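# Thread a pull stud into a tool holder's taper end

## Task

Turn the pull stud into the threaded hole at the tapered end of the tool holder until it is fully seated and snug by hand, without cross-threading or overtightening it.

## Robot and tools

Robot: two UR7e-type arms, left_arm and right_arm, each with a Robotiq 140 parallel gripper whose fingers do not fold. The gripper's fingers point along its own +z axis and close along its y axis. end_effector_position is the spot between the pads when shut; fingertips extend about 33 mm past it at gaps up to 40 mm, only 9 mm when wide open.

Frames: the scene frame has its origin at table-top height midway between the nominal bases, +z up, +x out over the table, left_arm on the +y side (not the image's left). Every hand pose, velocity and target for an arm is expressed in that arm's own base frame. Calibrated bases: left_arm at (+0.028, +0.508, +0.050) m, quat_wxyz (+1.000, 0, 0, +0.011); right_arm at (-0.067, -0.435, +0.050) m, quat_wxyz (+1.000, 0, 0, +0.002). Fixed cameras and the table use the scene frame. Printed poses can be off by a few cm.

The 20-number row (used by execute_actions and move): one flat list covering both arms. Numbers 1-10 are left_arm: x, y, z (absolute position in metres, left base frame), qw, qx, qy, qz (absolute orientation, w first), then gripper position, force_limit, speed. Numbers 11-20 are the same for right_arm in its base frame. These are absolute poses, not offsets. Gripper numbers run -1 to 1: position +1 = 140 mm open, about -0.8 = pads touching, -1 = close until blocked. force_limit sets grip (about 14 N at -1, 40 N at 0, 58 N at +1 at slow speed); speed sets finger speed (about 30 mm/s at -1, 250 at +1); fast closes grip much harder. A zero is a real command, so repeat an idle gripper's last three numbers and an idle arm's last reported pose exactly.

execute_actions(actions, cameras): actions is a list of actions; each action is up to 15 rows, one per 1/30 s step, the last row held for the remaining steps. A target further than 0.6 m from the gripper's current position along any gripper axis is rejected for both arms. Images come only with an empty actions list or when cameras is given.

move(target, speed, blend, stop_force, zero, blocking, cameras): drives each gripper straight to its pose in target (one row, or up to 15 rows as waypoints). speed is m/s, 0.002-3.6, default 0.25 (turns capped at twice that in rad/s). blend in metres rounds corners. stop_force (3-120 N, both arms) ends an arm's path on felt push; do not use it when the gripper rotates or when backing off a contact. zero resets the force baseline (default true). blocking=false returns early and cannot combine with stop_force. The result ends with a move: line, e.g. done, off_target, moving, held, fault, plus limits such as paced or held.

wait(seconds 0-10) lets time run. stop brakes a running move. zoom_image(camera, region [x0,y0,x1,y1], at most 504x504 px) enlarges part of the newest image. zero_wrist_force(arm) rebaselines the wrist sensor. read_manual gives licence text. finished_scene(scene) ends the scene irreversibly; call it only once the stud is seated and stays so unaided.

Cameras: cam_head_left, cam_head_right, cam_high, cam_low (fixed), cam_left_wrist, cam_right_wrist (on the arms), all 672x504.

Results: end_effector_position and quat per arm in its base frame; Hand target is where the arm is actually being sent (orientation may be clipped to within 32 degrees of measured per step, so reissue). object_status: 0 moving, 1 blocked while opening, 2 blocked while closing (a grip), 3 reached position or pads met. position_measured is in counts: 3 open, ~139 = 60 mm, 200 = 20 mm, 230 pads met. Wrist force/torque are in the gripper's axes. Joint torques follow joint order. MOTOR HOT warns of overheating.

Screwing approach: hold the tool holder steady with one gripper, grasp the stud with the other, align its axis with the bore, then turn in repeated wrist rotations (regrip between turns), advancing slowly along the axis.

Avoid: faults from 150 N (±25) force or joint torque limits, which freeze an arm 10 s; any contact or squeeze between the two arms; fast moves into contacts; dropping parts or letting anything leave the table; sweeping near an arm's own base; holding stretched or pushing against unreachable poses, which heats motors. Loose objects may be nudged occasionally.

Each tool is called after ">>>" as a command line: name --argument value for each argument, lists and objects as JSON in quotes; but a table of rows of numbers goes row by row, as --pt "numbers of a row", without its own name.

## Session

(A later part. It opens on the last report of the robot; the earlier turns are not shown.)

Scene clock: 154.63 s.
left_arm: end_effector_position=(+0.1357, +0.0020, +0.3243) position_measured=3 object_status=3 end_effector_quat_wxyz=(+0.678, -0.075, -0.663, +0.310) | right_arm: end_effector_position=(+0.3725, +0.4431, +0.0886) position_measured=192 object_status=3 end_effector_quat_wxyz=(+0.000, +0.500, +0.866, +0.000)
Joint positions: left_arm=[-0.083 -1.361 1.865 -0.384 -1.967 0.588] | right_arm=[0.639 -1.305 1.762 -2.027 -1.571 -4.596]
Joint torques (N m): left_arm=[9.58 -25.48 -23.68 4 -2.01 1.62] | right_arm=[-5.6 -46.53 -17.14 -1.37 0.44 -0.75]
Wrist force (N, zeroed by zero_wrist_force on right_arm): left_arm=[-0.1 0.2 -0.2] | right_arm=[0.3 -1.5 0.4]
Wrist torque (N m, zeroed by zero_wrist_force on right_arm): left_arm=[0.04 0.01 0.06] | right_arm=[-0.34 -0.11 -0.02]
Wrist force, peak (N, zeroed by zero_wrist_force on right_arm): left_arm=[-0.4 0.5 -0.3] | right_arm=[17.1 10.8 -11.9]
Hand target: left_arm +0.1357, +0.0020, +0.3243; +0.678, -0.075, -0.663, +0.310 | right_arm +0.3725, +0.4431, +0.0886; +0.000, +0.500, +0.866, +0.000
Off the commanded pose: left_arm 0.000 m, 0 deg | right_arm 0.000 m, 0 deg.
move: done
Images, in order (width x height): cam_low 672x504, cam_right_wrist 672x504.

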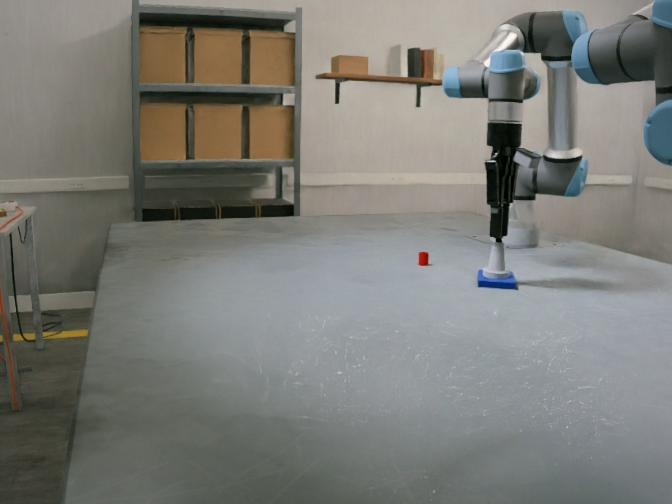

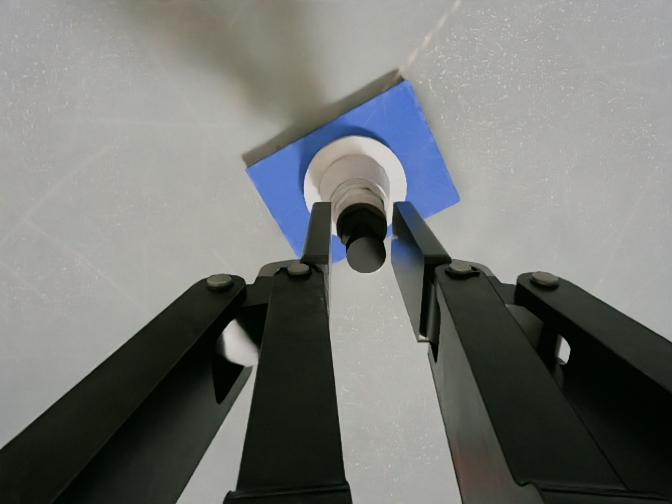

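>>> move --target '[0.1357,0.0020,0.3243,0.678,-0.075,-0.663,0.310,1,1,1,0.3728,0.4432,0.0888,0,-0.5,-0.866,0,-1,0.5,-1]'

>>> wait --seconds 0.8

>>> move --target '[0.1357,0.0020,0.3243,0.678,-0.075,-0.663,0.310,1,1,1,0.3728,0.4432,0.0884,0,-0.9659,-0.2588,0,-1,0.5,-1]' --speed 0.4

>>> move --target '[0.1357,0.0020,0.3243,0.678,-0.075,-0.663,0.310,1,1,1,0.3728,0.4432,0.0880,0,-0.866,0.5,0,-1,0.5,-1]' --speed 0.4

Scene clock: 165.03 s.
left_arm: end_effector_position=(+0.1357, +0.0020, +0.3243) position_measured=3 object_status=3 end_effector_quat_wxyz=(+0.678, -0.075, -0.663, +0.310) | right_arm: end_effector_position=(+0.3728, +0.4432, +0.0888) position_measured=208 object_status=0 end_effector_quat_wxyz=(+0.000, +0.500, +0.866, +0.000)
Joint positions: left_arm=[-0.083 -1.361 1.865 -0.384 -1.967 0.588] | right_arm=[0.639 -1.305 1.761 -2.027 -1.571 -4.597]
Joint torques (N m): left_arm=[8.77 -23.82 -23.72 4.34 -2.07 1.56] | right_arm=[-9.88 -20.69 -31.94 -3.43 -1.67 -1.35]
Wrist force (N, zeroed by zero_wrist_force on right_arm): left_arm=[0.2 0.3 0.2] | right_arm=[-1.0 -6.7 -5.7]
Wrist torque (N m, zeroed by zero_wrist_force on right_arm): left_arm=[0.07 -0.05 0.06] | right_arm=[-0.17 -0.06 -0.02]
Wrist force, peak (N, zeroed by zero_wrist_force on right_arm): left_arm=[0.0 0.6 -0.3] | right_arm=[-1.1 -6.7 -5.9]
Hand target: left_arm +0.1357, +0.0020, +0.3243; +0.678, -0.075, -0.663, +0.310 | right_arm +0.3728, +0.4432, +0.0888; +0.000, +0.500, +0.866, +0.000
Off the commanded pose: left_arm 0.000 m, 0 deg | right_arm 0.000 m, 0 deg.
move: done

Scene clock: 165.83 s.
left_arm: end_effector_position=(+0.1357, +0.0020, +0.3243) position_measured=3 object_status=3 end_effector_quat_wxyz=(+0.678, -0.075, -0.663, +0.310) | right_arm: end_effector_position=(+0.3728, +0.4432, +0.0888) position_measured=208 object_status=2 end_effector_quat_wxyz=(+0.000, +0.500, +0.866, +0.000)
Joint positions: left_arm=[-0.083 -1.361 1.865 -0.384 -1.967 0.588] | right_arm=[0.639 -1.305 1.761 -2.027 -1.571 -4.597]
Joint torques (N m): left_arm=[9.97 -24.31 -23.62 4.32 -2.06 1.47] | right_arm=[-9.94 -19.24 -30.39 -5.45 -1.29 -1.19]
Wrist force (N, zeroed by zero_wrist_force on right_arm): left_arm=[0.1 0.2 -0.2] | right_arm=[-0.7 -6.6 -6.1]
Wrist torque (N m, zeroed by zero_wrist_force on right_arm): left_arm=[0.05 -0.03 0.06] | right_arm=[-0.12 -0.06 -0.02]
Wrist force, peak (N, zeroed by zero_wrist_force on right_arm): left_arm=[-0.2 0.4 0.5] | right_arm=[-0.7 -6.8 -6.2]
Hand target: left_arm +0.1357, +0.0020, +0.3243; +0.678, -0.075, -0.663, +0.310 | right_arm +0.3728, +0.4432, +0.0888; +0.000, +0.500, +0.866, +0.000
Tool commands: left_gripper/position=+1.0 left_gripper/force_limit=+1.0 left_gripper/speed=+1.0 right_gripper/position=-1.0 right_gripper/force_limit=+0.5 right_gripper/speed=-1.0
Off the commanded pose: left_arm 0.000 m, 0 deg | right_arm 0.000 m, 0 deg.
wait: 0.80 s; at rest by 0.17 s

Scene clock: 168.33 s.
left_arm: end_effector_position=(+0.1357, +0.0020, +0.3243) position_measured=3 object_status=3 end_effector_quat_wxyz=(+0.678, -0.075, -0.663, +0.310) | right_arm: end_effector_position=(+0.3728, +0.4432, +0.0884) position_measured=208 object_status=2 end_effector_quat_wxyz=(+0.000, +0.966, +0.259, +0.000)
Joint positions: left_arm=[-0.083 -1.361 1.865 -0.384 -1.967 0.588] | right_arm=[0.639 -1.304 1.761 -2.028 -1.571 -3.026]
Joint torques (N m): left_arm=[9.96 -22.8 -23.89 4.34 -2.05 1.57] | right_arm=[-13.85 -14.3 -31.18 -3.64 -9.82 0.78]
Wrist force (N, zeroed by zero_wrist_force on right_arm): left_arm=[0.0 0.5 0.4] | right_arm=[-17.6 -26.9 -16.7]
Wrist torque (N m, zeroed by zero_wrist_force on right_arm): left_arm=[0.10 0.00 0.06] | right_arm=[0.30 0.07 -0.04]
Wrist force, peak (N, zeroed by zero_wrist_force on right_arm): left_arm=[0.0 0.5 0.4] | right_arm=[-16.9 -27.0 -18.5]
Hand target: left_arm +0.1357, +0.0020, +0.3243; +0.678, -0.075, -0.663, +0.310 | right_arm +0.3728, +0.4432, +0.0884; +0.000, +0.966, +0.259, +0.000
Off the commanded pose: left_arm 0.000 m, 0 deg | right_arm 0.000 m, 0 deg.
move: done

Scene clock: 170.83 s.
left_arm: end_effector_position=(+0.1357, +0.0020, +0.3243) position_measured=3 object_status=3 end_effector_quat_wxyz=(+0.678, -0.075, -0.663, +0.310) | right_arm: end_effector_position=(+0.3728, +0.4432, +0.0880) position_measured=208 object_status=2 end_effector_quat_wxyz=(+0.000, +0.866, -0.500, +0.000)
Joint positions: left_arm=[-0.083 -1.361 1.865 -0.384 -1.967 0.588] | right_arm=[0.639 -1.304 1.762 -2.029 -1.571 -1.455]
Joint torques (N m): left_arm=[8.83 -22.64 -23.25 4.6 -2 1.48] | right_arm=[-10.09 -20.38 -30.33 -0.98 -11.53 0.88]
Wrist force (N, zeroed by zero_wrist_force on right_arm): left_arm=[0.1 0.3 0.4] | right_arm=[-33.1 1.2 -2.2]
Wrist torque (N m, zeroed by zero_wrist_force on right_arm): left_arm=[0.05 -0.02 0.06] | right_arm=[-0.51 -0.21 -0.02]
Wrist force, peak (N, zeroed by zero_wrist_force on right_arm): left_arm=[0.0 0.3 -0.5] | right_arm=[-31.7 -19.8 -8.1]
Hand target: left_arm +0.1357, +0.0020, +0.3243; +0.678, -0.075, -0.663, +0.310 | right_arm +0.3728, +0.4432, +0.0880; +0.000, +0.866, -0.500, +0.000
Off the commanded pose: left_arm 0.000 m, 0 deg | right_arm 0.000 m, 0 deg.
move: done

>>> move --pt "0.1357 0.0020 0.3243 0.678 -0.075 -0.663 0.310 1 1 1 0.3725 0.4437 0.0879 0 -0.866 0.5 0 -1 0.5 -1" --pt "0.1357 0.0020 0.3243 0.678 -0.075 -0.663 0.310 1 1 1 0.3725 0.4437 0.0874 0 -0.2588 0.9659 0 -1 0.5 -1" --speed 0.4 --cameras '["cam_low"]'

>>> zoom_image --camera "cam_low" --region '[460, 200, 530, 270]'

Scene clock: 199.00 s.
left_arm: end_effector_position=(+0.1357, +0.0020, +0.3243) position_measured=3 object_status=3 end_effector_quat_wxyz=(+0.678, -0.075, -0.663, +0.310) | right_arm: end_effector_position=(+0.3725, +0.4437, +0.0874) position_measured=208 object_status=2 end_effector_quat_wxyz=(+0.000, -0.259, +0.966, +0.000)
Joint positions: left_arm=[-0.083 -1.361 1.865 -0.384 -1.967 0.588] | right_arm=[0.64 -1.303 1.762 -2.03 -1.571 0.116]
Joint torques (N m): left_arm=[9.16 -22.14 -23.25 4.72 -1.98 1.6] | right_arm=[-0.77 -19.1 -28.3 0.45 -6.45 0.72]
Wrist force (N, zeroed by zero_wrist_force on right_arm): left_arm=[-0.3 0.2 -0.1] | right_arm=[-1.3 14.7 -4.4]
Wrist torque (N m, zeroed by zero_wrist_force on right_arm): left_arm=[0.06 0.05 0.06] | right_arm=[-1.19 -0.08 0.14]
Wrist force, peak (N, zeroed by zero_wrist_force on right_arm): left_arm=[-0.4 0.4 0.1] | right_arm=[-33.6 0.3 -1.7]
Hand target: left_arm +0.1357, +0.0020, +0.3243; +0.678, -0.075, -0.663, +0.310 | right_arm +0.3725, +0.4437, +0.0874; +0.000, -0.259, +0.966, +0.000
Off the commanded pose: left_arm 0.000 m, 0 deg | right_arm 0.000 m, 0 deg.
move: done
Images, in order (width x height): cam_low 672x504.

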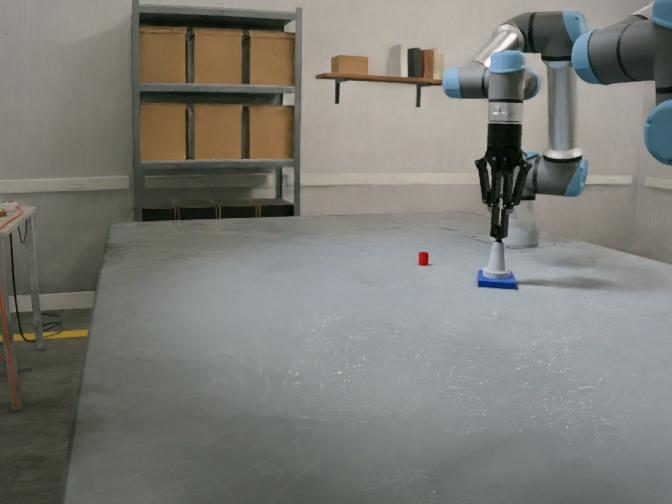

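Scaled by 7.200 from the camera's 672x504 image, which has a finer 960x720 frame.

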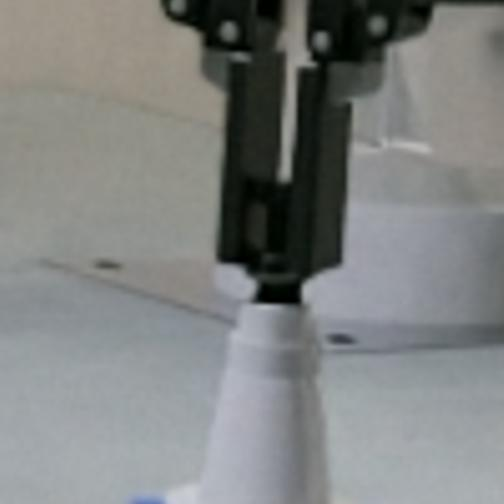

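>>> move --pt "0.1357 0.0020 0.3243 0.678 -0.075 -0.663 0.310 1 1 1 0.3723 0.4441 0.0869 0 0.5 0.866 0 -1 0.5 -1" --pt "0.1357 0.0020 0.3243 0.678 -0.075 -0.663 0.310 1 1 1 0.3723 0.4441 0.0864 0 0.9659 0.2588 0 -1 0.5 -1" --speed 0.5

Scene clock: 208.80 s.
left_arm: end_effector_position=(+0.1357, +0.0020, +0.3243) position_measured=3 object_status=3 end_effector_quat_wxyz=(+0.678, -0.075, -0.663, +0.310) | right_arm: end_effector_position=(+0.3723, +0.4441, +0.0864) position_measured=208 object_status=2 end_effector_quat_wxyz=(+0.000, +0.966, +0.259, +0.000)
Joint positions: left_arm=[-0.083 -1.361 1.865 -0.384 -1.967 0.588] | right_arm=[0.641 -1.301 1.763 -2.032 -1.571 3.259]
Joint torques (N m): left_arm=[9.12 -21.18 -23.36 4.75 -2.01 1.58] | right_arm=[2.21 -22.57 -33.74 -1.79 -3.92 0.79]
Wrist force (N, zeroed by zero_wrist_force on right_arm): left_arm=[-0.1 0.4 -0.1] | right_arm=[-4.4 -12.3 0.6]
Wrist torque (N m, zeroed by zero_wrist_force on right_arm): left_arm=[0.07 0.01 0.05] | right_arm=[-0.07 0.32 0.12]
Wrist force, peak (N, zeroed by zero_wrist_force on right_arm): left_arm=[-0.3 0.5 0.1] | right_arm=[-1.3 14.6 -4.1]
Hand target: left_arm +0.1357, +0.0020, +0.3243; +0.678, -0.075, -0.663, +0.310 | right_arm +0.3723, +0.4441, +0.0864; +0.000, +0.966, +0.259, +0.000
Off the commanded pose: left_arm 0.000 m, 0 deg | right_arm 0.000 m, 0 deg.
move: done

>>> move --pt "0.1357 0.0020 0.3243 0.678 -0.075 -0.663 0.310 1 1 1 0.3721 0.4443 0.0859 0 0.866 -0.5 0 -1 0.5 -1" --pt "0.1357 0.0020 0.3243 0.678 -0.075 -0.663 0.310 1 1 1 0.3721 0.4443 0.0856 0 0.5 -0.866 0 -1 0.5 -1" --speed 0.5

Scene clock: 217.60 s.
left_arm: end_effector_position=(+0.1357, +0.0020, +0.3243) position_measured=3 object_status=3 end_effector_quat_wxyz=(+0.678, -0.075, -0.663, +0.310) | right_arm: end_effector_position=(+0.3721, +0.4443, +0.0856) position_measured=208 object_status=2 end_effector_quat_wxyz=(+0.000, -0.500, +0.866, +0.000)
Joint positions: left_arm=[-0.083 -1.361 1.865 -0.384 -1.967 0.588] | right_arm=[0.641 -1.301 1.764 -2.034 -1.571 5.877]
Joint torques (N m): left_arm=[9.61 -21.4 -23.22 4.77 -2.05 1.61] | right_arm=[5.78 -28.25 -36.5 -1.02 -1.9 0.84]
Wrist force (N, zeroed by zero_wrist_force on right_arm): left_arm=[0.1 0.3 -0.2] | right_arm=[-6.5 0.5 10.7]
Wrist torque (N m, zeroed by zero_wrist_force on right_arm): left_arm=[0.06 -0.03 0.06] | right_arm=[-0.60 0.21 0.14]
Wrist force, peak (N, zeroed by zero_wrist_force on right_arm): left_arm=[-0.2 0.6 0.0] | right_arm=[-9.6 0.2 15.5]
Hand target: left_arm +0.1357, +0.0020, +0.3243; +0.678, -0.075, -0.663, +0.310 | right_arm +0.3721, +0.4443, +0.0856; +0.000, -0.500, +0.866, +0.000
Off the commanded pose: left_arm 0.000 m, 0 deg | right_arm 0.000 m, 0 deg.
move: done

>>> move --pt "0.1357 0.0020 0.3243 0.678 -0.075 -0.663 0.310 1 1 1 0.372 0.4443 0.0853 0 -0.5 0.866 0 -1 0.5 -1" --pt "0.1357 0.0020 0.3243 0.678 -0.075 -0.663 0.310 1 1 1 0.372 0.4443 0.0853 0 -0.5 0.866 0 -0.5 0.5 -0.8" --pt "0.1357 0.0020 0.3243 0.678 -0.075 -0.663 0.310 1 1 1 0.372 0.4443 0.0853 0 0.9659 0.2588 0 -0.5 0.5 -0.8" --pt "0.1357 0.0020 0.3243 0.678 -0.075 -0.663 0.310 1 1 1 0.372 0.4443 0.0853 0 0 1 0 -0.5 0.5 -0.8" --pt "0.1357 0.0020 0.3243 0.678 -0.075 -0.663 0.310 1 1 1 0.372 0.4443 0.0853 0 -0.9659 0.2588 0 -0.5 0.5 -0.8" --speed 1.4

>>> move --pt "0.1357 0.0020 0.3243 0.678 -0.075 -0.663 0.310 1 1 1 0.372 0.4443 0.0853 0 0.5 0.866 0 -0.5 0.5 -0.8" --pt "0.1357 0.0020 0.3243 0.678 -0.075 -0.663 0.310 1 1 1 0.372 0.4443 0.0853 0 0.5 0.866 0 -1 0.5 -1" --speed 1.4

>>> wait --seconds 0.5 --cameras '["cam_low"]'

>>> zoom_image --camera "cam_low" --region '[460, 200, 530, 270]'

Scene clock: 235.30 s.
left_arm: end_effector_position=(+0.1357, +0.0020, +0.3243) position_measured=3 object_status=3 end_effector_quat_wxyz=(+0.678, -0.075, -0.663, +0.310) | right_arm: end_effector_position=(+0.3720, +0.4443, +0.0853) position_measured=192 object_status=3 end_effector_quat_wxyz=(+0.000, +0.966, -0.259, +0.000)
Joint positions: left_arm=[-0.083 -1.361 1.865 -0.384 -1.967 0.588] | right_arm=[0.642 -1.3 1.765 -2.035 -1.571 -1.976]
Joint torques (N m): left_arm=[8.54 -21.49 -23.45 4.81 -2 1.6] | right_arm=[-5.67 -46.45 -16.17 -1.45 0.24 -0.62]
Wrist force (N, zeroed by zero_wrist_force on right_arm): left_arm=[0.0 0.1 0.0] | right_arm=[-1.5 -2.1 0.0]
Wrist torque (N m, zeroed by zero_wrist_force on right_arm): left_arm=[0.03 0.00 0.06] | right_arm=[-0.47 0.25 -0.04]
Wrist force, peak (N, zeroed by zero_wrist_force on right_arm): left_arm=[0.1 0.6 -0.1] | right_arm=[-6.7 0.4 11.0]
Hand target: left_arm +0.1357, +0.0020, +0.3243; +0.678, -0.075, -0.663, +0.310 | right_arm +0.3720, +0.4443, +0.0853; +0.000, +0.966, -0.259, +0.000
Off the commanded pose: left_arm 0.000 m, 0 deg | right_arm 0.000 m, 0 deg.
move: done

Scene clock: 238.07 s.
left_arm: end_effector_position=(+0.1357, +0.0020, +0.3243) position_measured=3 object_status=3 end_effector_quat_wxyz=(+0.678, -0.075, -0.663, +0.310) | right_arm: end_effector_position=(+0.3720, +0.4443, +0.0853) position_measured=208 object_status=0 end_effector_quat_wxyz=(+0.000, +0.500, +0.866, +0.000)
Joint positions: left_arm=[-0.083 -1.361 1.865 -0.384 -1.967 0.588] | right_arm=[0.642 -1.3 1.765 -2.035 -1.571 -4.594]
Joint torques (N m): left_arm=[9.14 -22.29 -23.04 4.78 -2.08 1.6] | right_arm=[4.07 -42.42 -19.41 -1.86 -1.73 -1.44]
Wrist force (N, zeroed by zero_wrist_force on right_arm): left_arm=[0.0 0.0 0.1] | right_arm=[-1.6 -3.3 -7.0]
Wrist torque (N m, zeroed by zero_wrist_force on right_arm): left_arm=[0.01 0.00 0.06] | right_arm=[-0.48 0.26 -0.03]
Wrist force, peak (N, zeroed by zero_wrist_force on right_arm): left_arm=[-0.1 0.6 0.2] | right_arm=[-1.6 -3.3 -7.0]
Hand target: left_arm +0.1357, +0.0020, +0.3243; +0.678, -0.075, -0.663, +0.310 | right_arm +0.3720, +0.4443, +0.0853; +0.000, +0.500, +0.866, +0.000
Off the commanded pose: left_arm 0.000 m, 0 deg | right_arm 0.000 m, 0 deg.
move: done

Scene clock: 238.57 s.
left_arm: end_effector_position=(+0.1357, +0.0020, +0.3243) position_measured=3 object_status=3 end_effector_quat_wxyz=(+0.678, -0.075, -0.663, +0.310) | right_arm: end_effector_position=(+0.3720, +0.4443, +0.0853) position_measured=208 object_status=2 end_effector_quat_wxyz=(+0.000, +0.500, +0.866, +0.000)
Joint positions: left_arm=[-0.083 -1.361 1.865 -0.384 -1.967 0.588] | right_arm=[0.642 -1.3 1.765 -2.035 -1.571 -4.594]
Joint torques (N m): left_arm=[8.57 -22.1 -23.03 4.71 -2.03 1.54] | right_arm=[6.58 -39.68 -21.4 -2.23 -1.88 -1.44]
Wrist force (N, zeroed by zero_wrist_force on right_arm): left_arm=[-0.2 0.2 -0.1] | right_arm=[-1.6 -3.3 -6.9]
Wrist torque (N m, zeroed by zero_wrist_force on right_arm): left_arm=[0.03 0.05 0.07] | right_arm=[-0.48 0.25 -0.02]
Wrist force, peak (N, zeroed by zero_wrist_force on right_arm): left_arm=[0.2 0.3 0.0] | right_arm=[-1.5 -3.3 -7.3]
Hand target: left_arm +0.1357, +0.0020, +0.3243; +0.678, -0.075, -0.663, +0.310 | right_arm +0.3720, +0.4443, +0.0853; +0.000, +0.500, +0.866, +0.000
Tool commands: left_gripper/position=+1.0 left_gripper/force_limit=+1.0 left_gripper/speed=+1.0 right_gripper/position=-1.0 right_gripper/force_limit=+0.5 right_gripper/speed=-1.0
Off the commanded pose: left_arm 0.000 m, 0 deg | right_arm 0.000 m, 0 deg.
wait: 0.50 s; at rest by 0.17 s
Images, in order (width x height): cam_low 672x504.

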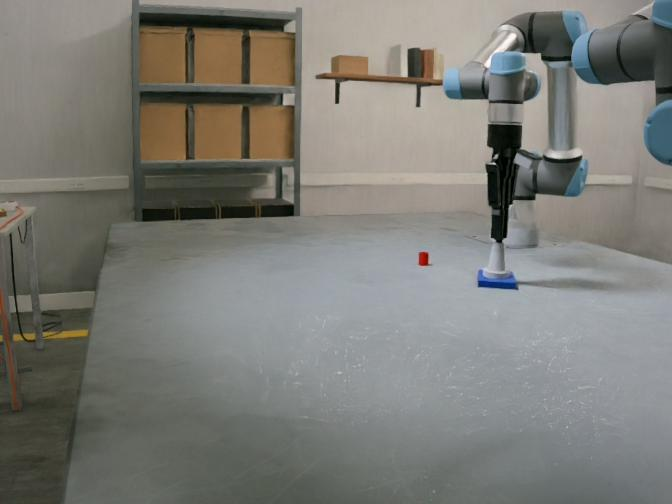

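Scaled by 7.200 from the camera's 672x504 image, which has a finer 960x720 frame.

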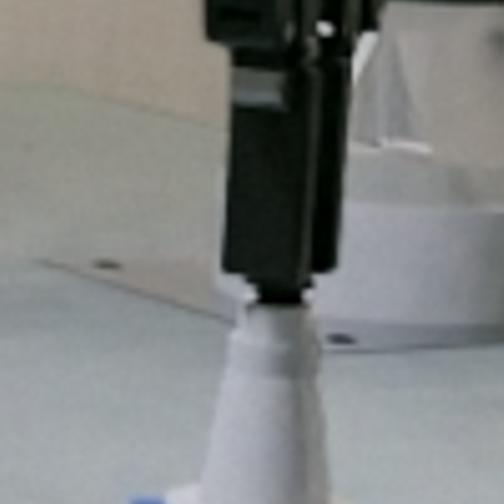

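>>> move --pt "0.1357 0.0020 0.3243 0.678 -0.075 -0.663 0.310 1 1 1 0.372 0.4443 0.0847 0 0.9659 0.2588 0 -1 0.5 -1" --pt "0.1357 0.0020 0.3243 0.678 -0.075 -0.663 0.310 1 1 1 0.372 0.4443 0.0842 0 0.866 -0.5 0 -1 0.5 -1" --speed 0.5

>>> move --pt "0.1357 0.0020 0.3243 0.678 -0.075 -0.663 0.310 1 1 1 0.372 0.4443 0.0837 0 -0.2588 0.9659 0 -1 0.5 -1" --speed 0.5

Scene clock: 247.90 s.
left_arm: end_effector_position=(+0.1357, +0.0020, +0.3243) position_measured=3 object_status=3 end_effector_quat_wxyz=(+0.678, -0.075, -0.663, +0.310) | right_arm: end_effector_position=(+0.3720, +0.4443, +0.0842) position_measured=208 object_status=2 end_effector_quat_wxyz=(+0.000, +0.866, -0.500, +0.000)
Joint positions: left_arm=[-0.083 -1.361 1.865 -0.384 -1.967 0.588] | right_arm=[0.642 -1.299 1.766 -2.038 -1.571 -1.453]
Joint torques (N m): left_arm=[8.34 -21.72 -23.16 4.74 -1.94 1.63] | right_arm=[3.77 -17.16 -28.17 -0.23 -2.92 0.73]
Wrist force (N, zeroed by zero_wrist_force on right_arm): left_arm=[-0.1 0.1 -0.1] | right_arm=[-9.7 -1.3 -9.0]
Wrist torque (N m, zeroed by zero_wrist_force on right_arm): left_arm=[0.02 0.03 0.07] | right_arm=[-0.44 0.32 0.15]
Wrist force, peak (N, zeroed by zero_wrist_force on right_arm): left_arm=[-0.4 0.4 0.4] | right_arm=[-10.4 -8.0 -17.6]
Hand target: left_arm +0.1357, +0.0020, +0.3243; +0.678, -0.075, -0.663, +0.310 | right_arm +0.3720, +0.4443, +0.0842; +0.000, +0.866, -0.500, +0.000
Off the commanded pose: left_arm 0.000 m, 0 deg | right_arm 0.000 m, 0 deg.
move: done

Scene clock: 250.07 s.
left_arm: end_effector_position=(+0.1357, +0.0020, +0.3243) position_measured=3 object_status=3 end_effector_quat_wxyz=(+0.678, -0.075, -0.663, +0.310) | right_arm: end_effector_position=(+0.3720, +0.4443, +0.0837) position_measured=208 object_status=2 end_effector_quat_wxyz=(+0.000, -0.259, +0.966, +0.000)
Joint positions: left_arm=[-0.083 -1.361 1.865 -0.384 -1.967 0.588] | right_arm=[0.642 -1.299 1.767 -2.039 -1.571 0.118]
Joint torques (N m): left_arm=[8.46 -22.06 -22.99 4.74 -2.1 1.62] | right_arm=[6.52 -20.42 -30.31 0.16 -1.44 0.76]
Wrist force (N, zeroed by zero_wrist_force on right_arm): left_arm=[0.1 0.0 0.0] | right_arm=[-5.1 0.3 -3.3]
Wrist torque (N m, zeroed by zero_wrist_force on right_arm): left_arm=[-0.01 -0.02 0.06] | right_arm=[-0.78 0.32 0.11]
Wrist force, peak (N, zeroed by zero_wrist_force on right_arm): left_arm=[0.1 0.5 -0.1] | right_arm=[-9.6 -1.4 -9.1]
Hand target: left_arm +0.1357, +0.0020, +0.3243; +0.678, -0.075, -0.663, +0.310 | right_arm +0.3720, +0.4443, +0.0837; +0.000, -0.259, +0.966, +0.000
Off the commanded pose: left_arm 0.000 m, 0 deg | right_arm 0.000 m, 0 deg.
move: done

>>> move --pt "0.1357 0.0020 0.3243 0.678 -0.075 -0.663 0.310 1 1 1 0.372 0.4443 0.0832 0 0.5 0.866 0 -1 0.5 -1" --speed 0.5

>>> move --pt "0.1357 0.0020 0.3243 0.678 -0.075 -0.663 0.310 1 1 1 0.372 0.4443 0.0828 0 0.9659 0.2588 0 -1 0.5 -1" --speed 0.5 --cameras '["cam_low"]'

>>> zoom_image --camera "cam_low" --region '[460, 200, 530, 270]'

Scene clock: 256.80 s.
left_arm: end_effector_position=(+0.1357, +0.0020, +0.3243) position_measured=3 object_status=3 end_effector_quat_wxyz=(+0.678, -0.075, -0.663, +0.310) | right_arm: end_effector_position=(+0.3720, +0.4443, +0.0832) position_measured=208 object_status=2 end_effector_quat_wxyz=(+0.000, +0.500, +0.866, +0.000)
Joint positions: left_arm=[-0.083 -1.361 1.865 -0.384 -1.967 0.588] | right_arm=[0.642 -1.298 1.768 -2.04 -1.571 1.689]
Joint torques (N m): left_arm=[9.14 -21.62 -23.36 4.8 -2.05 1.57] | right_arm=[8.56 -23.7 -33 -1.37 -0.44 0.66]
Wrist force (N, zeroed by zero_wrist_force on right_arm): left_arm=[0.1 0.1 -0.1] | right_arm=[-1.7 -2.7 0.4]
Wrist torque (N m, zeroed by zero_wrist_force on right_arm): left_arm=[0.03 -0.03 0.07] | right_arm=[-0.59 0.31 0.11]
Wrist force, peak (N, zeroed by zero_wrist_force on right_arm): left_arm=[-0.2 0.6 0.4] | right_arm=[-5.5 -0.2 -3.1]
Hand target: left_arm +0.1357, +0.0020, +0.3243; +0.678, -0.075, -0.663, +0.310 | right_arm +0.3720, +0.4443, +0.0832; +0.000, +0.500, +0.866, +0.000
Off the commanded pose: left_arm 0.000 m, 0 deg | right_arm 0.000 m, 0 deg.
move: done

Scene clock: 258.97 s.
left_arm: end_effector_position=(+0.1357, +0.0020, +0.3243) position_measured=3 object_status=3 end_effector_quat_wxyz=(+0.678, -0.075, -0.663, +0.310) | right_arm: end_effector_position=(+0.3720, +0.4443, +0.0828) position_measured=208 object_status=2 end_effector_quat_wxyz=(+0.000, +0.966, +0.259, +0.000)
Joint positions: left_arm=[-0.083 -1.361 1.865 -0.384 -1.967 0.588] | right_arm=[0.642 -1.298 1.768 -2.041 -1.571 3.259]
Joint torques (N m): left_arm=[9.08 -21.83 -23.58 4.8 -1.98 1.59] | right_arm=[6.35 -25.52 -35.09 -1.77 -1.65 0.71]
Wrist force (N, zeroed by zero_wrist_force on right_arm): left_arm=[-0.1 0.1 -0.2] | right_arm=[-1.7 -6.5 5.7]
Wrist torque (N m, zeroed by zero_wrist_force on right_arm): left_arm=[0.02 0.01 0.06] | right_arm=[-0.46 0.33 0.11]
Wrist force, peak (N, zeroed by zero_wrist_force on right_arm): left_arm=[-0.6 0.3 0.0] | right_arm=[-2.2 -6.7 5.2]
Hand target: left_arm +0.1357, +0.0020, +0.3243; +0.678, -0.075, -0.663, +0.310 | right_arm +0.3720, +0.4443, +0.0828; +0.000, +0.966, +0.259, +0.000
Off the commanded pose: left_arm 0.000 m, 0 deg | right_arm 0.000 m, 0 deg.
move: done
Images, in order (width x height): cam_low 672x504.

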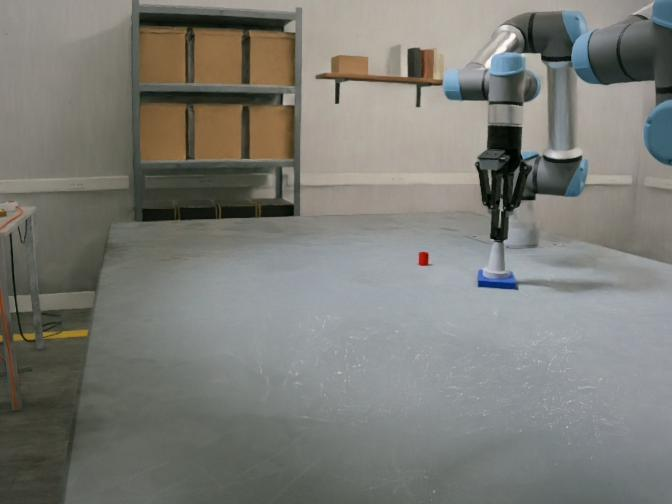

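Scaled by 7.200 from the camera's 672x504 image, which has a finer 960x720 frame.

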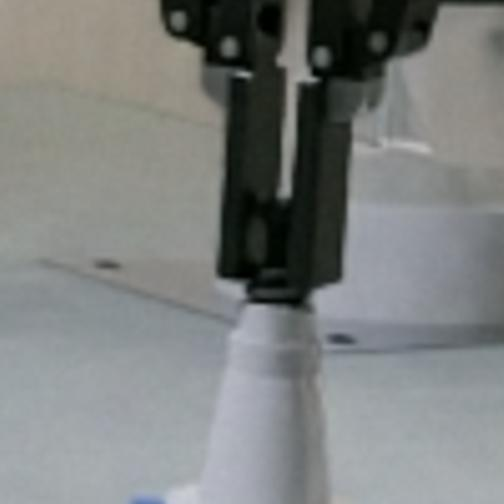

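Close to seating; continuing in smaller steps.

>>> move --pt "0.1357 0.0020 0.3243 0.678 -0.075 -0.663 0.310 1 1 1 0.372 0.4443 0.0821 0 0.866 -0.5 0 -1 0.5 -1" --speed 0.4

>>> move --pt "0.1357 0.0020 0.3243 0.678 -0.075 -0.663 0.310 1 1 1 0.372 0.4443 0.0817 0 0.5 -0.866 0 -1 0.5 -1" --speed 0.3

Scene clock: 267.43 s.
left_arm: end_effector_position=(+0.1357, +0.0020, +0.3243) position_measured=3 object_status=3 end_effector_quat_wxyz=(+0.678, -0.075, -0.663, +0.310) | right_arm: end_effector_position=(+0.3720, +0.4443, +0.0821) position_measured=208 object_status=2 end_effector_quat_wxyz=(+0.000, +0.866, -0.500, +0.000)
Joint positions: left_arm=[-0.083 -1.361 1.865 -0.384 -1.967 0.588] | right_arm=[0.642 -1.297 1.769 -2.043 -1.571 4.83]
Joint torques (N m): left_arm=[8.55 -21.32 -22.77 4.74 -2.08 1.55] | right_arm=[4.96 -21.87 -31.43 -1.17 -3.1 0.74]
Wrist force (N, zeroed by zero_wrist_force on right_arm): left_arm=[0.3 0.6 0.0] | right_arm=[-8.8 -4.3 0.2]
Wrist torque (N m, zeroed by zero_wrist_force on right_arm): left_arm=[0.12 -0.08 0.06] | right_arm=[-0.44 0.35 0.15]
Wrist force, peak (N, zeroed by zero_wrist_force on right_arm): left_arm=[-0.3 0.6 0.1] | right_arm=[-3.4 -8.4 9.6]
Hand target: left_arm +0.1357, +0.0020, +0.3243; +0.678, -0.075, -0.663, +0.310 | right_arm +0.3720, +0.4443, +0.0821; +0.000, +0.866, -0.500, +0.000
Off the commanded pose: left_arm 0.000 m, 0 deg | right_arm 0.000 m, 0 deg.
move: done

Scene clock: 269.67 s.
left_arm: end_effector_position=(+0.1357, +0.0020, +0.3243) position_measured=3 object_status=3 end_effector_quat_wxyz=(+0.678, -0.075, -0.663, +0.310) | right_arm: end_effector_position=(+0.3720, +0.4443, +0.0817) position_measured=208 object_status=2 end_effector_quat_wxyz=(+0.000, -0.500, +0.866, +0.000)
Joint positions: left_arm=[-0.083 -1.361 1.865 -0.384 -1.967 0.588] | right_arm=[0.642 -1.296 1.77 -2.044 -1.571 5.877]
Joint torques (N m): left_arm=[9.2 -21.42 -23.78 4.69 -2.03 1.47] | right_arm=[6.48 -21.05 -29.17 -2.08 -3.3 0.75]
Wrist force (N, zeroed by zero_wrist_force on right_arm): left_arm=[0.0 0.3 0.2] | right_arm=[-7.8 -0.7 -0.9]
Wrist torque (N m, zeroed by zero_wrist_force on right_arm): left_arm=[0.07 0.01 0.06] | right_arm=[-0.66 0.33 0.13]
Wrist force, peak (N, zeroed by zero_wrist_force on right_arm): left_arm=[0.0 0.6 0.1] | right_arm=[-8.8 -4.5 1.3]
Hand target: left_arm +0.1357, +0.0020, +0.3243; +0.678, -0.075, -0.663, +0.310 | right_arm +0.3720, +0.4443, +0.0817; +0.000, -0.500, +0.866, +0.000
Off the commanded pose: left_arm 0.000 m, 0 deg | right_arm 0.000 m, 0 deg.
move: done

Not seated yet; rewind and regrip.

>>> move --pt "0.1357 0.0020 0.3243 0.678 -0.075 -0.663 0.310 1 1 1 0.372 0.4443 0.0818 0 -0.5 0.866 0 -0.5 0.5 -0.8" --pt "0.1357 0.0020 0.3243 0.678 -0.075 -0.663 0.310 1 1 1 0.372 0.4443 0.0818 0 0.9659 0.2588 0 -0.5 0.5 -0.8" --pt "0.1357 0.0020 0.3243 0.678 -0.075 -0.663 0.310 1 1 1 0.372 0.4443 0.0818 0 0 1 0 -0.5 0.5 -0.8" --pt "0.1357 0.0020 0.3243 0.678 -0.075 -0.663 0.310 1 1 1 0.372 0.4443 0.0818 0 -0.9659 0.2588 0 -0.5 0.5 -0.8" --speed 1.4

>>> move --pt "0.1357 0.0020 0.3243 0.678 -0.075 -0.663 0.310 1 1 1 0.372 0.4443 0.0818 0 0.5 0.866 0 -0.5 0.5 -0.8" --pt "0.1357 0.0020 0.3243 0.678 -0.075 -0.663 0.310 1 1 1 0.372 0.4443 0.0818 0 0.5 0.866 0 -1 0.5 -1" --speed 1.4

>>> wait --seconds 0.6 --cameras '["cam_low"]'

>>> zoom_image --camera "cam_low" --region '[460, 200, 530, 270]'

Scene clock: 284.87 s.
left_arm: end_effector_position=(+0.1357, +0.0020, +0.3243) position_measured=3 object_status=3 end_effector_quat_wxyz=(+0.678, -0.075, -0.663, +0.310) | right_arm: end_effector_position=(+0.3720, +0.4443, +0.0818) position_measured=192 object_status=3 end_effector_quat_wxyz=(+0.000, +0.966, -0.259, +0.000)
Joint positions: left_arm=[-0.083 -1.361 1.865 -0.384 -1.967 0.588] | right_arm=[0.642 -1.297 1.77 -2.044 -1.571 -1.976]
Joint torques (N m): left_arm=[8.27 -21.75 -22.97 4.83 -1.95 1.63] | right_arm=[-5.48 -46.85 -17.13 -1.35 0.2 -0.81]
Wrist force (N, zeroed by zero_wrist_force on right_arm): left_arm=[0.0 0.0 0.3] | right_arm=[-1.8 -2.4 -0.3]
Wrist torque (N m, zeroed by zero_wrist_force on right_arm): left_arm=[0.01 -0.01 0.06] | right_arm=[-0.54 0.32 -0.04]
Wrist force, peak (N, zeroed by zero_wrist_force on right_arm): left_arm=[-0.7 -0.2 0.2] | right_arm=[-7.7 -0.9 2.8]
Hand target: left_arm +0.1357, +0.0020, +0.3243; +0.678, -0.075, -0.663, +0.310 | right_arm +0.3720, +0.4443, +0.0818; +0.000, +0.966, -0.259, +0.000
Off the commanded pose: left_arm 0.000 m, 0 deg | right_arm 0.000 m, 0 deg.
move: done

Scene clock: 287.63 s.
left_arm: end_effector_position=(+0.1357, +0.0020, +0.3243) position_measured=3 object_status=3 end_effector_quat_wxyz=(+0.678, -0.075, -0.663, +0.310) | right_arm: end_effector_position=(+0.3720, +0.4443, +0.0818) position_measured=208 object_status=0 end_effector_quat_wxyz=(+0.000, +0.500, +0.866, +0.000)
Joint positions: left_arm=[-0.083 -1.361 1.865 -0.384 -1.967 0.588] | right_arm=[0.642 -1.297 1.77 -2.044 -1.571 -4.594]
Joint torques (N m): left_arm=[8.12 -21.24 -23.31 4.96 -2.04 1.4] | right_arm=[3.66 -42.97 -19.95 -1.96 -1.85 -1.25]
Wrist force (N, zeroed by zero_wrist_force on right_arm): left_arm=[-0.1 0.1 0.0] | right_arm=[-1.6 -3.3 -7.0]
Wrist torque (N m, zeroed by zero_wrist_force on right_arm): left_arm=[0.02 0.02 0.06] | right_arm=[-0.58 0.31 -0.02]
Wrist force, peak (N, zeroed by zero_wrist_force on right_arm): left_arm=[-0.3 0.5 0.1] | right_arm=[-1.6 -3.3 -7.0]
Hand target: left_arm +0.1357, +0.0020, +0.3243; +0.678, -0.075, -0.663, +0.310 | right_arm +0.3720, +0.4443, +0.0818; +0.000, +0.500, +0.866, +0.000
Off the commanded pose: left_arm 0.000 m, 0 deg | right_arm 0.000 m, 0 deg.
move: done

Scene clock: 288.23 s.
left_arm: end_effector_position=(+0.1357, +0.0020, +0.3243) position_measured=3 object_status=3 end_effector_quat_wxyz=(+0.678, -0.075, -0.663, +0.310) | right_arm: end_effector_position=(+0.3720, +0.4443, +0.0818) position_measured=208 object_status=2 end_effector_quat_wxyz=(+0.000, +0.500, +0.866, +0.000)
Joint positions: left_arm=[-0.083 -1.361 1.865 -0.384 -1.967 0.588] | right_arm=[0.642 -1.297 1.77 -2.044 -1.571 -4.594]
Joint torques (N m): left_arm=[8.91 -21.7 -22.54 4.82 -2.04 1.51] | right_arm=[6.46 -39.36 -21.01 -2.29 -1.81 -1.51]
Wrist force (N, zeroed by zero_wrist_force on right_arm): left_arm=[-0.2 -0.1 0.0] | right_arm=[-1.7 -3.4 -6.6]
Wrist torque (N m, zeroed by zero_wrist_force on right_arm): left_arm=[-0.02 0.04 0.05] | right_arm=[-0.61 0.31 -0.02]
Wrist force, peak (N, zeroed by zero_wrist_force on right_arm): left_arm=[-0.1 0.5 0.0] | right_arm=[-1.7 -3.5 -6.9]
Hand target: left_arm +0.1357, +0.0020, +0.3243; +0.678, -0.075, -0.663, +0.310 | right_arm +0.3720, +0.4443, +0.0818; +0.000, +0.500, +0.866, +0.000
Tool commands: left_gripper/position=+1.0 left_gripper/force_limit=+1.0 left_gripper/speed=+1.0 right_gripper/position=-1.0 right_gripper/force_limit=+0.5 right_gripper/speed=-1.0
Off the commanded pose: left_arm 0.000 m, 0 deg | right_arm 0.000 m, 0 deg.
wait: 0.60 s; at rest by 0.17 s
Images, in order (width x height): cam_low 672x504.

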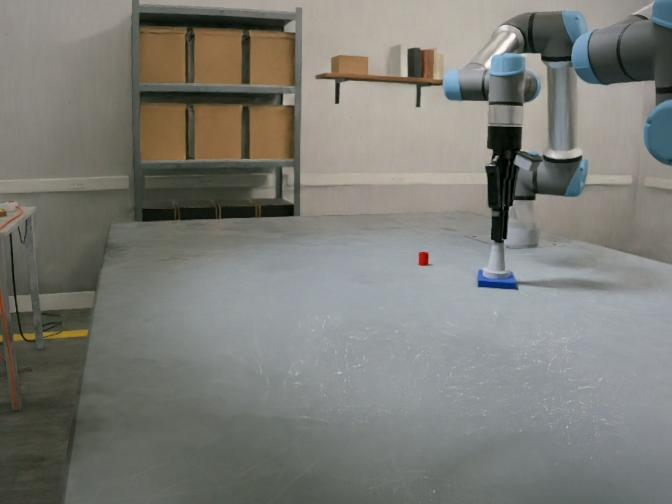

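Scaled by 7.200 from the camera's 672x504 image, which has a finer 960x720 frame.

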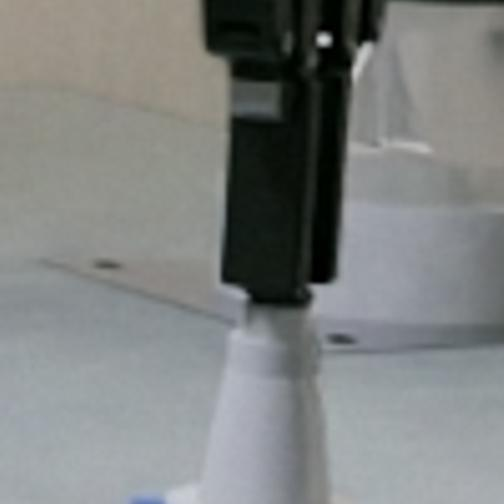

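>>> move --pt "0.1357 0.0020 0.3243 0.678 -0.075 -0.663 0.310 1 1 1 0.372 0.4443 0.0814 0 0.866 0.5 0 -1 0.5 -1" --speed 0.3

>>> move --pt "0.1357 0.0020 0.3243 0.678 -0.075 -0.663 0.310 1 1 1 0.372 0.4443 0.0811 0 1 0 0 -1 0.5 -1" --speed 0.3

Scene clock: 295.83 s.
left_arm: end_effector_position=(+0.1357, +0.0020, +0.3243) position_measured=3 object_status=3 end_effector_quat_wxyz=(+0.678, -0.075, -0.663, +0.310) | right_arm: end_effector_position=(+0.3720, +0.4443, +0.0814) position_measured=208 object_status=2 end_effector_quat_wxyz=(+0.000, +0.866, +0.500, +0.000)
Joint positions: left_arm=[-0.083 -1.361 1.865 -0.384 -1.967 0.588] | right_arm=[0.642 -1.296 1.77 -2.045 -1.571 -3.547]
Joint torques (N m): left_arm=[8.66 -21.89 -22.53 4.8 -2.09 1.53] | right_arm=[5.4 -15.95 -28.23 -4.31 -3.03 0.71]
Wrist force (N, zeroed by zero_wrist_force on right_arm): left_arm=[0.1 0.2 -0.1] | right_arm=[-7.7 -8.6 -14.1]
Wrist torque (N m, zeroed by zero_wrist_force on right_arm): left_arm=[0.05 -0.02 0.06] | right_arm=[-0.49 0.43 0.13]
Wrist force, peak (N, zeroed by zero_wrist_force on right_arm): left_arm=[0.0 0.7 0.1] | right_arm=[-8.1 -9.1 -14.3]
Hand target: left_arm +0.1357, +0.0020, +0.3243; +0.678, -0.075, -0.663, +0.310 | right_arm +0.3720, +0.4443, +0.0814; +0.000, +0.866, +0.500, +0.000
Off the commanded pose: left_arm 0.000 m, 0 deg | right_arm 0.000 m, 0 deg.
move: done

Scene clock: 298.07 s.
left_arm: end_effector_position=(+0.1357, +0.0020, +0.3243) position_measured=3 object_status=3 end_effector_quat_wxyz=(+0.678, -0.075, -0.663, +0.310) | right_arm: end_effector_position=(+0.3720, +0.4443, +0.0811) position_measured=208 object_status=2 end_effector_quat_wxyz=(+0.000, +1.000, +0.000, +0.000)
Joint positions: left_arm=[-0.083 -1.361 1.865 -0.384 -1.967 0.588] | right_arm=[0.642 -1.296 1.771 -2.046 -1.571 -2.5]
Joint torques (N m): left_arm=[9.07 -21.69 -23.43 4.89 -2.01 1.53] | right_arm=[4.54 -16.98 -29.01 -3.27 -4 0.68]
Wrist force (N, zeroed by zero_wrist_force on right_arm): left_arm=[0.1 -0.1 0.0] | right_arm=[-9.4 -5.7 -11.1]
Wrist torque (N m, zeroed by zero_wrist_force on right_arm): left_arm=[-0.02 -0.02 0.06] | right_arm=[-0.51 0.48 0.11]
Wrist force, peak (N, zeroed by zero_wrist_force on right_arm): left_arm=[0.5 0.4 -0.1] | right_arm=[-7.9 -8.4 -14.2]
Hand target: left_arm +0.1357, +0.0020, +0.3243; +0.678, -0.075, -0.663, +0.310 | right_arm +0.3720, +0.4443, +0.0811; +0.000, +1.000, +0.000, +0.000
Off the commanded pose: left_arm 0.000 m, 0 deg | right_arm 0.000 m, 0 deg.
move: done

>>> move --pt "0.1357 0.0020 0.3243 0.678 -0.075 -0.663 0.310 1 1 1 0.372 0.4443 0.0809 0 0.866 -0.5 0 -1 0.5 -1" --speed 0.3

>>> move --pt "0.1357 0.0020 0.3243 0.678 -0.075 -0.663 0.310 1 1 1 0.372 0.4443 0.0806 0 0.5 -0.866 0 -1 0.5 -1" --speed 0.3 --cameras '["cam_low"]'

>>> zoom_image --camera "cam_low" --region '[475, 225, 515, 255]'

Scene clock: 306.50 s.
left_arm: end_effector_position=(+0.1357, +0.0020, +0.3243) position_measured=3 object_status=3 end_effector_quat_wxyz=(+0.678, -0.075, -0.663, +0.310) | right_arm: end_effector_position=(+0.3720, +0.4443, +0.0809) position_measured=208 object_status=2 end_effector_quat_wxyz=(+0.000, +0.866, -0.500, +0.000)
Joint positions: left_arm=[-0.083 -1.361 1.865 -0.384 -1.967 0.588] | right_arm=[0.642 -1.296 1.771 -2.046 -1.571 -1.453]
Joint torques (N m): left_arm=[8.33 -21.56 -22.31 4.74 -1.97 1.71] | right_arm=[5.44 -22.1 -30.86 -2.01 -3.84 0.73]
Wrist force (N, zeroed by zero_wrist_force on right_arm): left_arm=[0.1 0.3 0.0] | right_arm=[-9.9 -5.2 0.3]
Wrist torque (N m, zeroed by zero_wrist_force on right_arm): left_arm=[0.06 -0.02 0.06] | right_arm=[-0.42 0.43 0.14]
Wrist force, peak (N, zeroed by zero_wrist_force on right_arm): left_arm=[-0.1 0.6 -0.3] | right_arm=[-9.1 -5.4 -10.8]
Hand target: left_arm +0.1357, +0.0020, +0.3243; +0.678, -0.075, -0.663, +0.310 | right_arm +0.3720, +0.4443, +0.0809; +0.000, +0.866, -0.500, +0.000
Off the commanded pose: left_arm 0.000 m, 0 deg | right_arm 0.000 m, 0 deg.
move: done

Scene clock: 308.73 s.
left_arm: end_effector_position=(+0.1357, +0.0020, +0.3243) position_measured=3 object_status=3 end_effector_quat_wxyz=(+0.678, -0.075, -0.663, +0.310) | right_arm: end_effector_position=(+0.3720, +0.4443, +0.0806) position_measured=208 object_status=2 end_effector_quat_wxyz=(+0.000, -0.500, +0.866, +0.000)
Joint positions: left_arm=[-0.083 -1.361 1.865 -0.384 -1.967 0.588] | right_arm=[0.642 -1.295 1.771 -2.047 -1.571 -0.406]
Joint torques (N m): left_arm=[8.43 -22.01 -23.25 4.83 -2.15 1.56] | right_arm=[6.83 -24.6 -31.23 -1.9 -3.6 0.71]
Wrist force (N, zeroed by zero_wrist_force on right_arm): left_arm=[-0.4 0.1 0.0] | right_arm=[-10.5 -1.1 4.9]
Wrist torque (N m, zeroed by zero_wrist_force on right_arm): left_arm=[0.02 0.07 0.06] | right_arm=[-0.66 0.32 0.12]
Wrist force, peak (N, zeroed by zero_wrist_force on right_arm): left_arm=[-0.4 0.5 0.1] | right_arm=[-9.9 -4.1 6.5]
Hand target: left_arm +0.1357, +0.0020, +0.3243; +0.678, -0.075, -0.663, +0.310 | right_arm +0.3720, +0.4443, +0.0806; +0.000, -0.500, +0.866, +0.000
Off the commanded pose: left_arm 0.000 m, 0 deg | right_arm 0.000 m, 0 deg.
move: done
Images, in order (width x height): cam_low 672x504.

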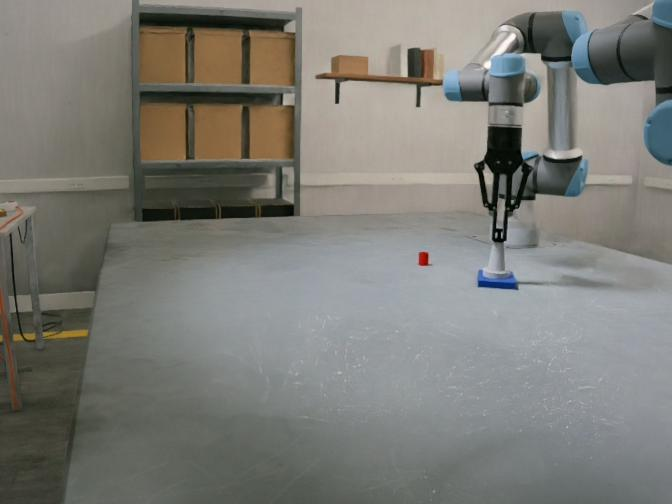

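Scaled by 12.600 from the camera's 672x504 image, which has a finer 960x720 frame.

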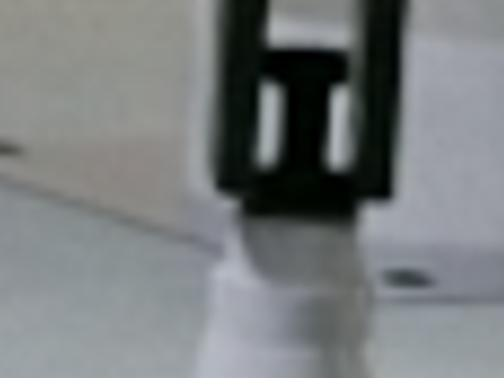

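>>> move --pt "0.1357 0.0020 0.3243 0.678 -0.075 -0.663 0.310 1 1 1 0.372 0.4443 0.0804 0 -0.2588 0.9659 0 -1 0.5 -1" --speed 0.3

>>> move --pt "0.1357 0.0020 0.3243 0.678 -0.075 -0.663 0.310 1 1 1 0.372 0.4443 0.0802 0 0 1 0 -1 0.5 -1" --speed 0.3

>>> move --pt "0.1357 0.0020 0.3243 0.678 -0.075 -0.663 0.310 1 1 1 0.372 0.4443 0.0801 0 0.2588 0.9659 0 -1 0.5 -1" --speed 0.3

Scene clock: 315.97 s.
left_arm: end_effector_position=(+0.1357, +0.0020, +0.3243) position_measured=3 object_status=3 end_effector_quat_wxyz=(+0.678, -0.075, -0.663, +0.310) | right_arm: end_effector_position=(+0.3720, +0.4443, +0.0804) position_measured=208 object_status=2 end_effector_quat_wxyz=(+0.000, -0.259, +0.966, +0.000)
Joint positions: left_arm=[-0.083 -1.361 1.865 -0.384 -1.967 0.588] | right_arm=[0.642 -1.295 1.772 -2.047 -1.571 0.118]
Joint torques (N m): left_arm=[9.15 -21.55 -23.27 4.85 -2 1.48] | right_arm=[7.13 -23.43 -31.92 -1.77 -3.09 0.64]
Wrist force (N, zeroed by zero_wrist_force on right_arm): left_arm=[0.2 0.1 0.1] | right_arm=[-7.7 1.4 4.1]
Wrist torque (N m, zeroed by zero_wrist_force on right_arm): left_arm=[0.02 -0.06 0.06] | right_arm=[-0.85 0.38 0.11]
Wrist force, peak (N, zeroed by zero_wrist_force on right_arm): left_arm=[-0.1 0.5 0.2] | right_arm=[-8.6 -2.4 9.1]
Hand target: left_arm +0.1357, +0.0020, +0.3243; +0.678, -0.075, -0.663, +0.310 | right_arm +0.3720, +0.4443, +0.0804; +0.000, -0.259, +0.966, +0.000
Off the commanded pose: left_arm 0.000 m, 0 deg | right_arm 0.000 m, 0 deg.
move: done

Scene clock: 317.33 s.
left_arm: end_effector_position=(+0.1357, +0.0020, +0.3243) position_measured=3 object_status=3 end_effector_quat_wxyz=(+0.678, -0.075, -0.663, +0.310) | right_arm: end_effector_position=(+0.3720, +0.4443, +0.0802) position_measured=208 object_status=2 end_effector_quat_wxyz=(+0.000, +0.000, +1.000, +0.000)
Joint positions: left_arm=[-0.083 -1.361 1.865 -0.384 -1.967 0.588] | right_arm=[0.642 -1.295 1.772 -2.048 -1.571 0.641]
Joint torques (N m): left_arm=[8.46 -22.18 -22.88 4.89 -2.08 1.61] | right_arm=[4.79 -20.22 -29.65 -2.9 -3.76 1.19]
Wrist force (N, zeroed by zero_wrist_force on right_arm): left_arm=[0.0 0.1 -0.2] | right_arm=[1.0 1.6 -4.7]
Wrist torque (N m, zeroed by zero_wrist_force on right_arm): left_arm=[0.03 0.01 0.06] | right_arm=[-0.88 0.29 -0.47]
Wrist force, peak (N, zeroed by zero_wrist_force on right_arm): left_arm=[-0.2 0.4 0.2] | right_arm=[-11.0 3.1 10.5]
Hand target: left_arm +0.1357, +0.0020, +0.3243; +0.678, -0.075, -0.663, +0.310 | right_arm +0.3720, +0.4443, +0.0802; +0.000, +0.000, +1.000, +0.000
Off the commanded pose: left_arm 0.000 m, 0 deg | right_arm 0.000 m, 0 deg.
move: done

Scene clock: 318.70 s.
left_arm: end_effector_position=(+0.1357, +0.0020, +0.3243) position_measured=3 object_status=3 end_effector_quat_wxyz=(+0.678, -0.075, -0.663, +0.310) | right_arm: end_effector_position=(+0.3720, +0.4443, +0.0801) position_measured=208 object_status=2 end_effector_quat_wxyz=(+0.000, +0.259, +0.966, +0.000)
Joint positions: left_arm=[-0.083 -1.361 1.865 -0.384 -1.967 0.588] | right_arm=[0.642 -1.295 1.772 -2.048 -1.571 1.165]
Joint torques (N m): left_arm=[8.27 -21.32 -23.63 4.88 -2.12 1.51] | right_arm=[6.43 -20.19 -29.08 -1.84 -2.68 0.65]
Wrist force (N, zeroed by zero_wrist_force on right_arm): left_arm=[0.0 0.1 0.0] | right_arm=[-0.2 1.1 -3.0]
Wrist torque (N m, zeroed by zero_wrist_force on right_arm): left_arm=[0.02 -0.01 0.06] | right_arm=[-0.76 0.24 -0.14]
Wrist force, peak (N, zeroed by zero_wrist_force on right_arm): left_arm=[0.1 0.6 -0.2] | right_arm=[1.2 1.2 -4.6]
Hand target: left_arm +0.1357, +0.0020, +0.3243; +0.678, -0.075, -0.663, +0.310 | right_arm +0.3720, +0.4443, +0.0801; +0.000, +0.259, +0.966, +0.000
Off the commanded pose: left_arm 0.000 m, 0 deg | right_arm 0.000 m, 0 deg.
move: done

>>> move --pt "0.1357 0.0020 0.3243 0.678 -0.075 -0.663 0.310 1 1 1 0.372 0.4443 0.0803 0 0.2588 0.9659 0 -0.5 0.5 -0.8" --pt "0.1357 0.0020 0.3243 0.678 -0.075 -0.663 0.310 1 1 1 0.372 0.4443 0.0803 0 -0.5736 0.8192 0 -0.5 0.5 -0.8" --pt "0.1357 0.0020 0.3243 0.678 -0.075 -0.663 0.310 1 1 1 0.372 0.4443 0.0803 0 -0.5736 0.8192 0 -1 1 -1" --speed 0.8

>>> wait --seconds 0.8

>>> move --pt "0.1357 0.0020 0.3243 0.678 -0.075 -0.663 0.310 1 1 1 0.372 0.4443 0.0802 0 -0.5 0.866 0 -1 1 -1" --speed 0.2

>>> move --pt "0.1357 0.0020 0.3243 0.678 -0.075 -0.663 0.310 1 1 1 0.372 0.4443 0.0802 0 -0.4226 0.9063 0 -1 1 -1" --speed 0.2

Scene clock: 335.00 s.
left_arm: end_effector_position=(+0.1357, +0.0020, +0.3243) position_measured=3 object_status=3 end_effector_quat_wxyz=(+0.678, -0.075, -0.663, +0.310) | right_arm: end_effector_position=(+0.3720, +0.4443, +0.0803) position_measured=209 object_status=0 end_effector_quat_wxyz=(+0.000, -0.574, +0.819, +0.000)
Joint positions: left_arm=[-0.083 -1.361 1.865 -0.384 -1.967 0.588] | right_arm=[0.642 -1.295 1.772 -2.048 -1.571 -0.58]
Joint torques (N m): left_arm=[8.73 -21.31 -22.89 4.78 -2.13 1.59] | right_arm=[5.13 -39.86 -17.52 -4.3 -2.85 -1.46]
Wrist force (N, zeroed by zero_wrist_force on right_arm): left_arm=[-0.1 -0.1 0.2] | right_arm=[1.4 1.5 -11.9]
Wrist torque (N m, zeroed by zero_wrist_force on right_arm): left_arm=[-0.01 0.03 0.06] | right_arm=[-0.69 0.16 -0.05]
Wrist force, peak (N, zeroed by zero_wrist_force on right_arm): left_arm=[-0.2 0.6 0.1] | right_arm=[1.4 1.5 -11.9]
Hand target: left_arm +0.1357, +0.0020, +0.3243; +0.678, -0.075, -0.663, +0.310 | right_arm +0.3720, +0.4443, +0.0803; +0.000, -0.574, +0.819, +0.000
Off the commanded pose: left_arm 0.000 m, 0 deg | right_arm 0.000 m, 0 deg.
move: done

Scene clock: 335.80 s.
left_arm: end_effector_position=(+0.1357, +0.0020, +0.3243) position_measured=3 object_status=3 end_effector_quat_wxyz=(+0.678, -0.075, -0.663, +0.310) | right_arm: end_effector_position=(+0.3720, +0.4443, +0.0803) position_measured=209 object_status=2 end_effector_quat_wxyz=(+0.000, -0.574, +0.819, +0.000)
Joint positions: left_arm=[-0.083 -1.361 1.865 -0.384 -1.967 0.588] | right_arm=[0.642 -1.295 1.772 -2.048 -1.571 -0.58]
Joint torques (N m): left_arm=[8.43 -22.49 -23.38 4.86 -2.02 1.54] | right_arm=[6.32 -33.64 -19.62 -4.64 -2.68 -1.47]
Wrist force (N, zeroed by zero_wrist_force on right_arm): left_arm=[0.0 -0.1 0.1] | right_arm=[1.7 1.4 -11.4]
Wrist torque (N m, zeroed by zero_wrist_force on right_arm): left_arm=[-0.02 -0.02 0.07] | right_arm=[-0.70 0.15 -0.05]
Wrist force, peak (N, zeroed by zero_wrist_force on right_arm): left_arm=[0.0 0.4 0.4] | right_arm=[1.7 1.5 -11.8]
Hand target: left_arm +0.1357, +0.0020, +0.3243; +0.678, -0.075, -0.663, +0.310 | right_arm +0.3720, +0.4443, +0.0803; +0.000, -0.574, +0.819, +0.000
Tool commands: left_gripper/position=+1.0 left_gripper/force_limit=+1.0 left_gripper/speed=+1.0 right_gripper/position=-1.0 right_gripper/force_limit=+1.0 right_gripper/speed=-1.0
Off the commanded pose: left_arm 0.000 m, 0 deg | right_arm 0.000 m, 0 deg.
wait: 0.80 s; at rest by 0.17 s

Scene clock: 336.70 s.
left_arm: end_effector_position=(+0.1357, +0.0020, +0.3243) position_measured=3 object_status=3 end_effector_quat_wxyz=(+0.678, -0.075, -0.663, +0.310) | right_arm: end_effector_position=(+0.3720, +0.4443, +0.0802) position_measured=209 object_status=2 end_effector_quat_wxyz=(+0.000, -0.500, +0.866, +0.000)
Joint positions: left_arm=[-0.083 -1.361 1.865 -0.384 -1.967 0.588] | right_arm=[0.642 -1.295 1.772 -2.048 -1.571 -0.406]
Joint torques (N m): left_arm=[8.73 -21.38 -22.8 4.78 -1.98 1.68] | right_arm=[1.26 -18.29 -21.01 -3.86 -3.07 0.9]
Wrist force (N, zeroed by zero_wrist_force on right_arm): left_arm=[0.2 0.3 0.0] | right_arm=[-0.3 1.5 -8.5]
Wrist torque (N m, zeroed by zero_wrist_force on right_arm): left_arm=[0.06 -0.06 0.06] | right_arm=[-0.65 0.23 -0.55]
Wrist force, peak (N, zeroed by zero_wrist_force on right_arm): left_arm=[-0.3 0.5 0.0] | right_arm=[1.8 1.3 -11.7]
Hand target: left_arm +0.1357, +0.0020, +0.3243; +0.678, -0.075, -0.663, +0.310 | right_arm +0.3720, +0.4443, +0.0802; +0.000, -0.500, +0.866, +0.000
Off the commanded pose: left_arm 0.000 m, 0 deg | right_arm 0.000 m, 0 deg.
move: done

Scene clock: 337.60 s.
left_arm: end_effector_position=(+0.1357, +0.0020, +0.3243) position_measured=3 object_status=3 end_effector_quat_wxyz=(+0.678, -0.075, -0.663, +0.310) | right_arm: end_effector_position=(+0.3720, +0.4443, +0.0802) position_measured=209 object_status=2 end_effector_quat_wxyz=(+0.000, -0.423, +0.906, +0.000)
Joint positions: left_arm=[-0.083 -1.361 1.865 -0.384 -1.967 0.588] | right_arm=[0.642 -1.295 1.772 -2.048 -1.571 -0.231]
Joint torques (N m): left_arm=[8.51 -22 -23.07 4.72 -2.07 1.6] | right_arm=[2.94 -20.87 -25.37 -3.37 -3.17 0.74]
Wrist force (N, zeroed by zero_wrist_force on right_arm): left_arm=[-0.1 -0.1 0.3] | right_arm=[1.3 1.0 -4.4]
Wrist torque (N m, zeroed by zero_wrist_force on right_arm): left_arm=[-0.02 0.02 0.05] | right_arm=[-0.73 0.20 -0.51]
Wrist force, peak (N, zeroed by zero_wrist_force on right_arm): left_arm=[0.0 0.6 0.2] | right_arm=[2.0 1.8 -10.0]
Hand target: left_arm +0.1357, +0.0020, +0.3243; +0.678, -0.075, -0.663, +0.310 | right_arm +0.3720, +0.4443, +0.0802; +0.000, -0.423, +0.906, +0.000
Off the commanded pose: left_arm 0.000 m, 0 deg | right_arm 0.000 m, 0 deg.
move: done


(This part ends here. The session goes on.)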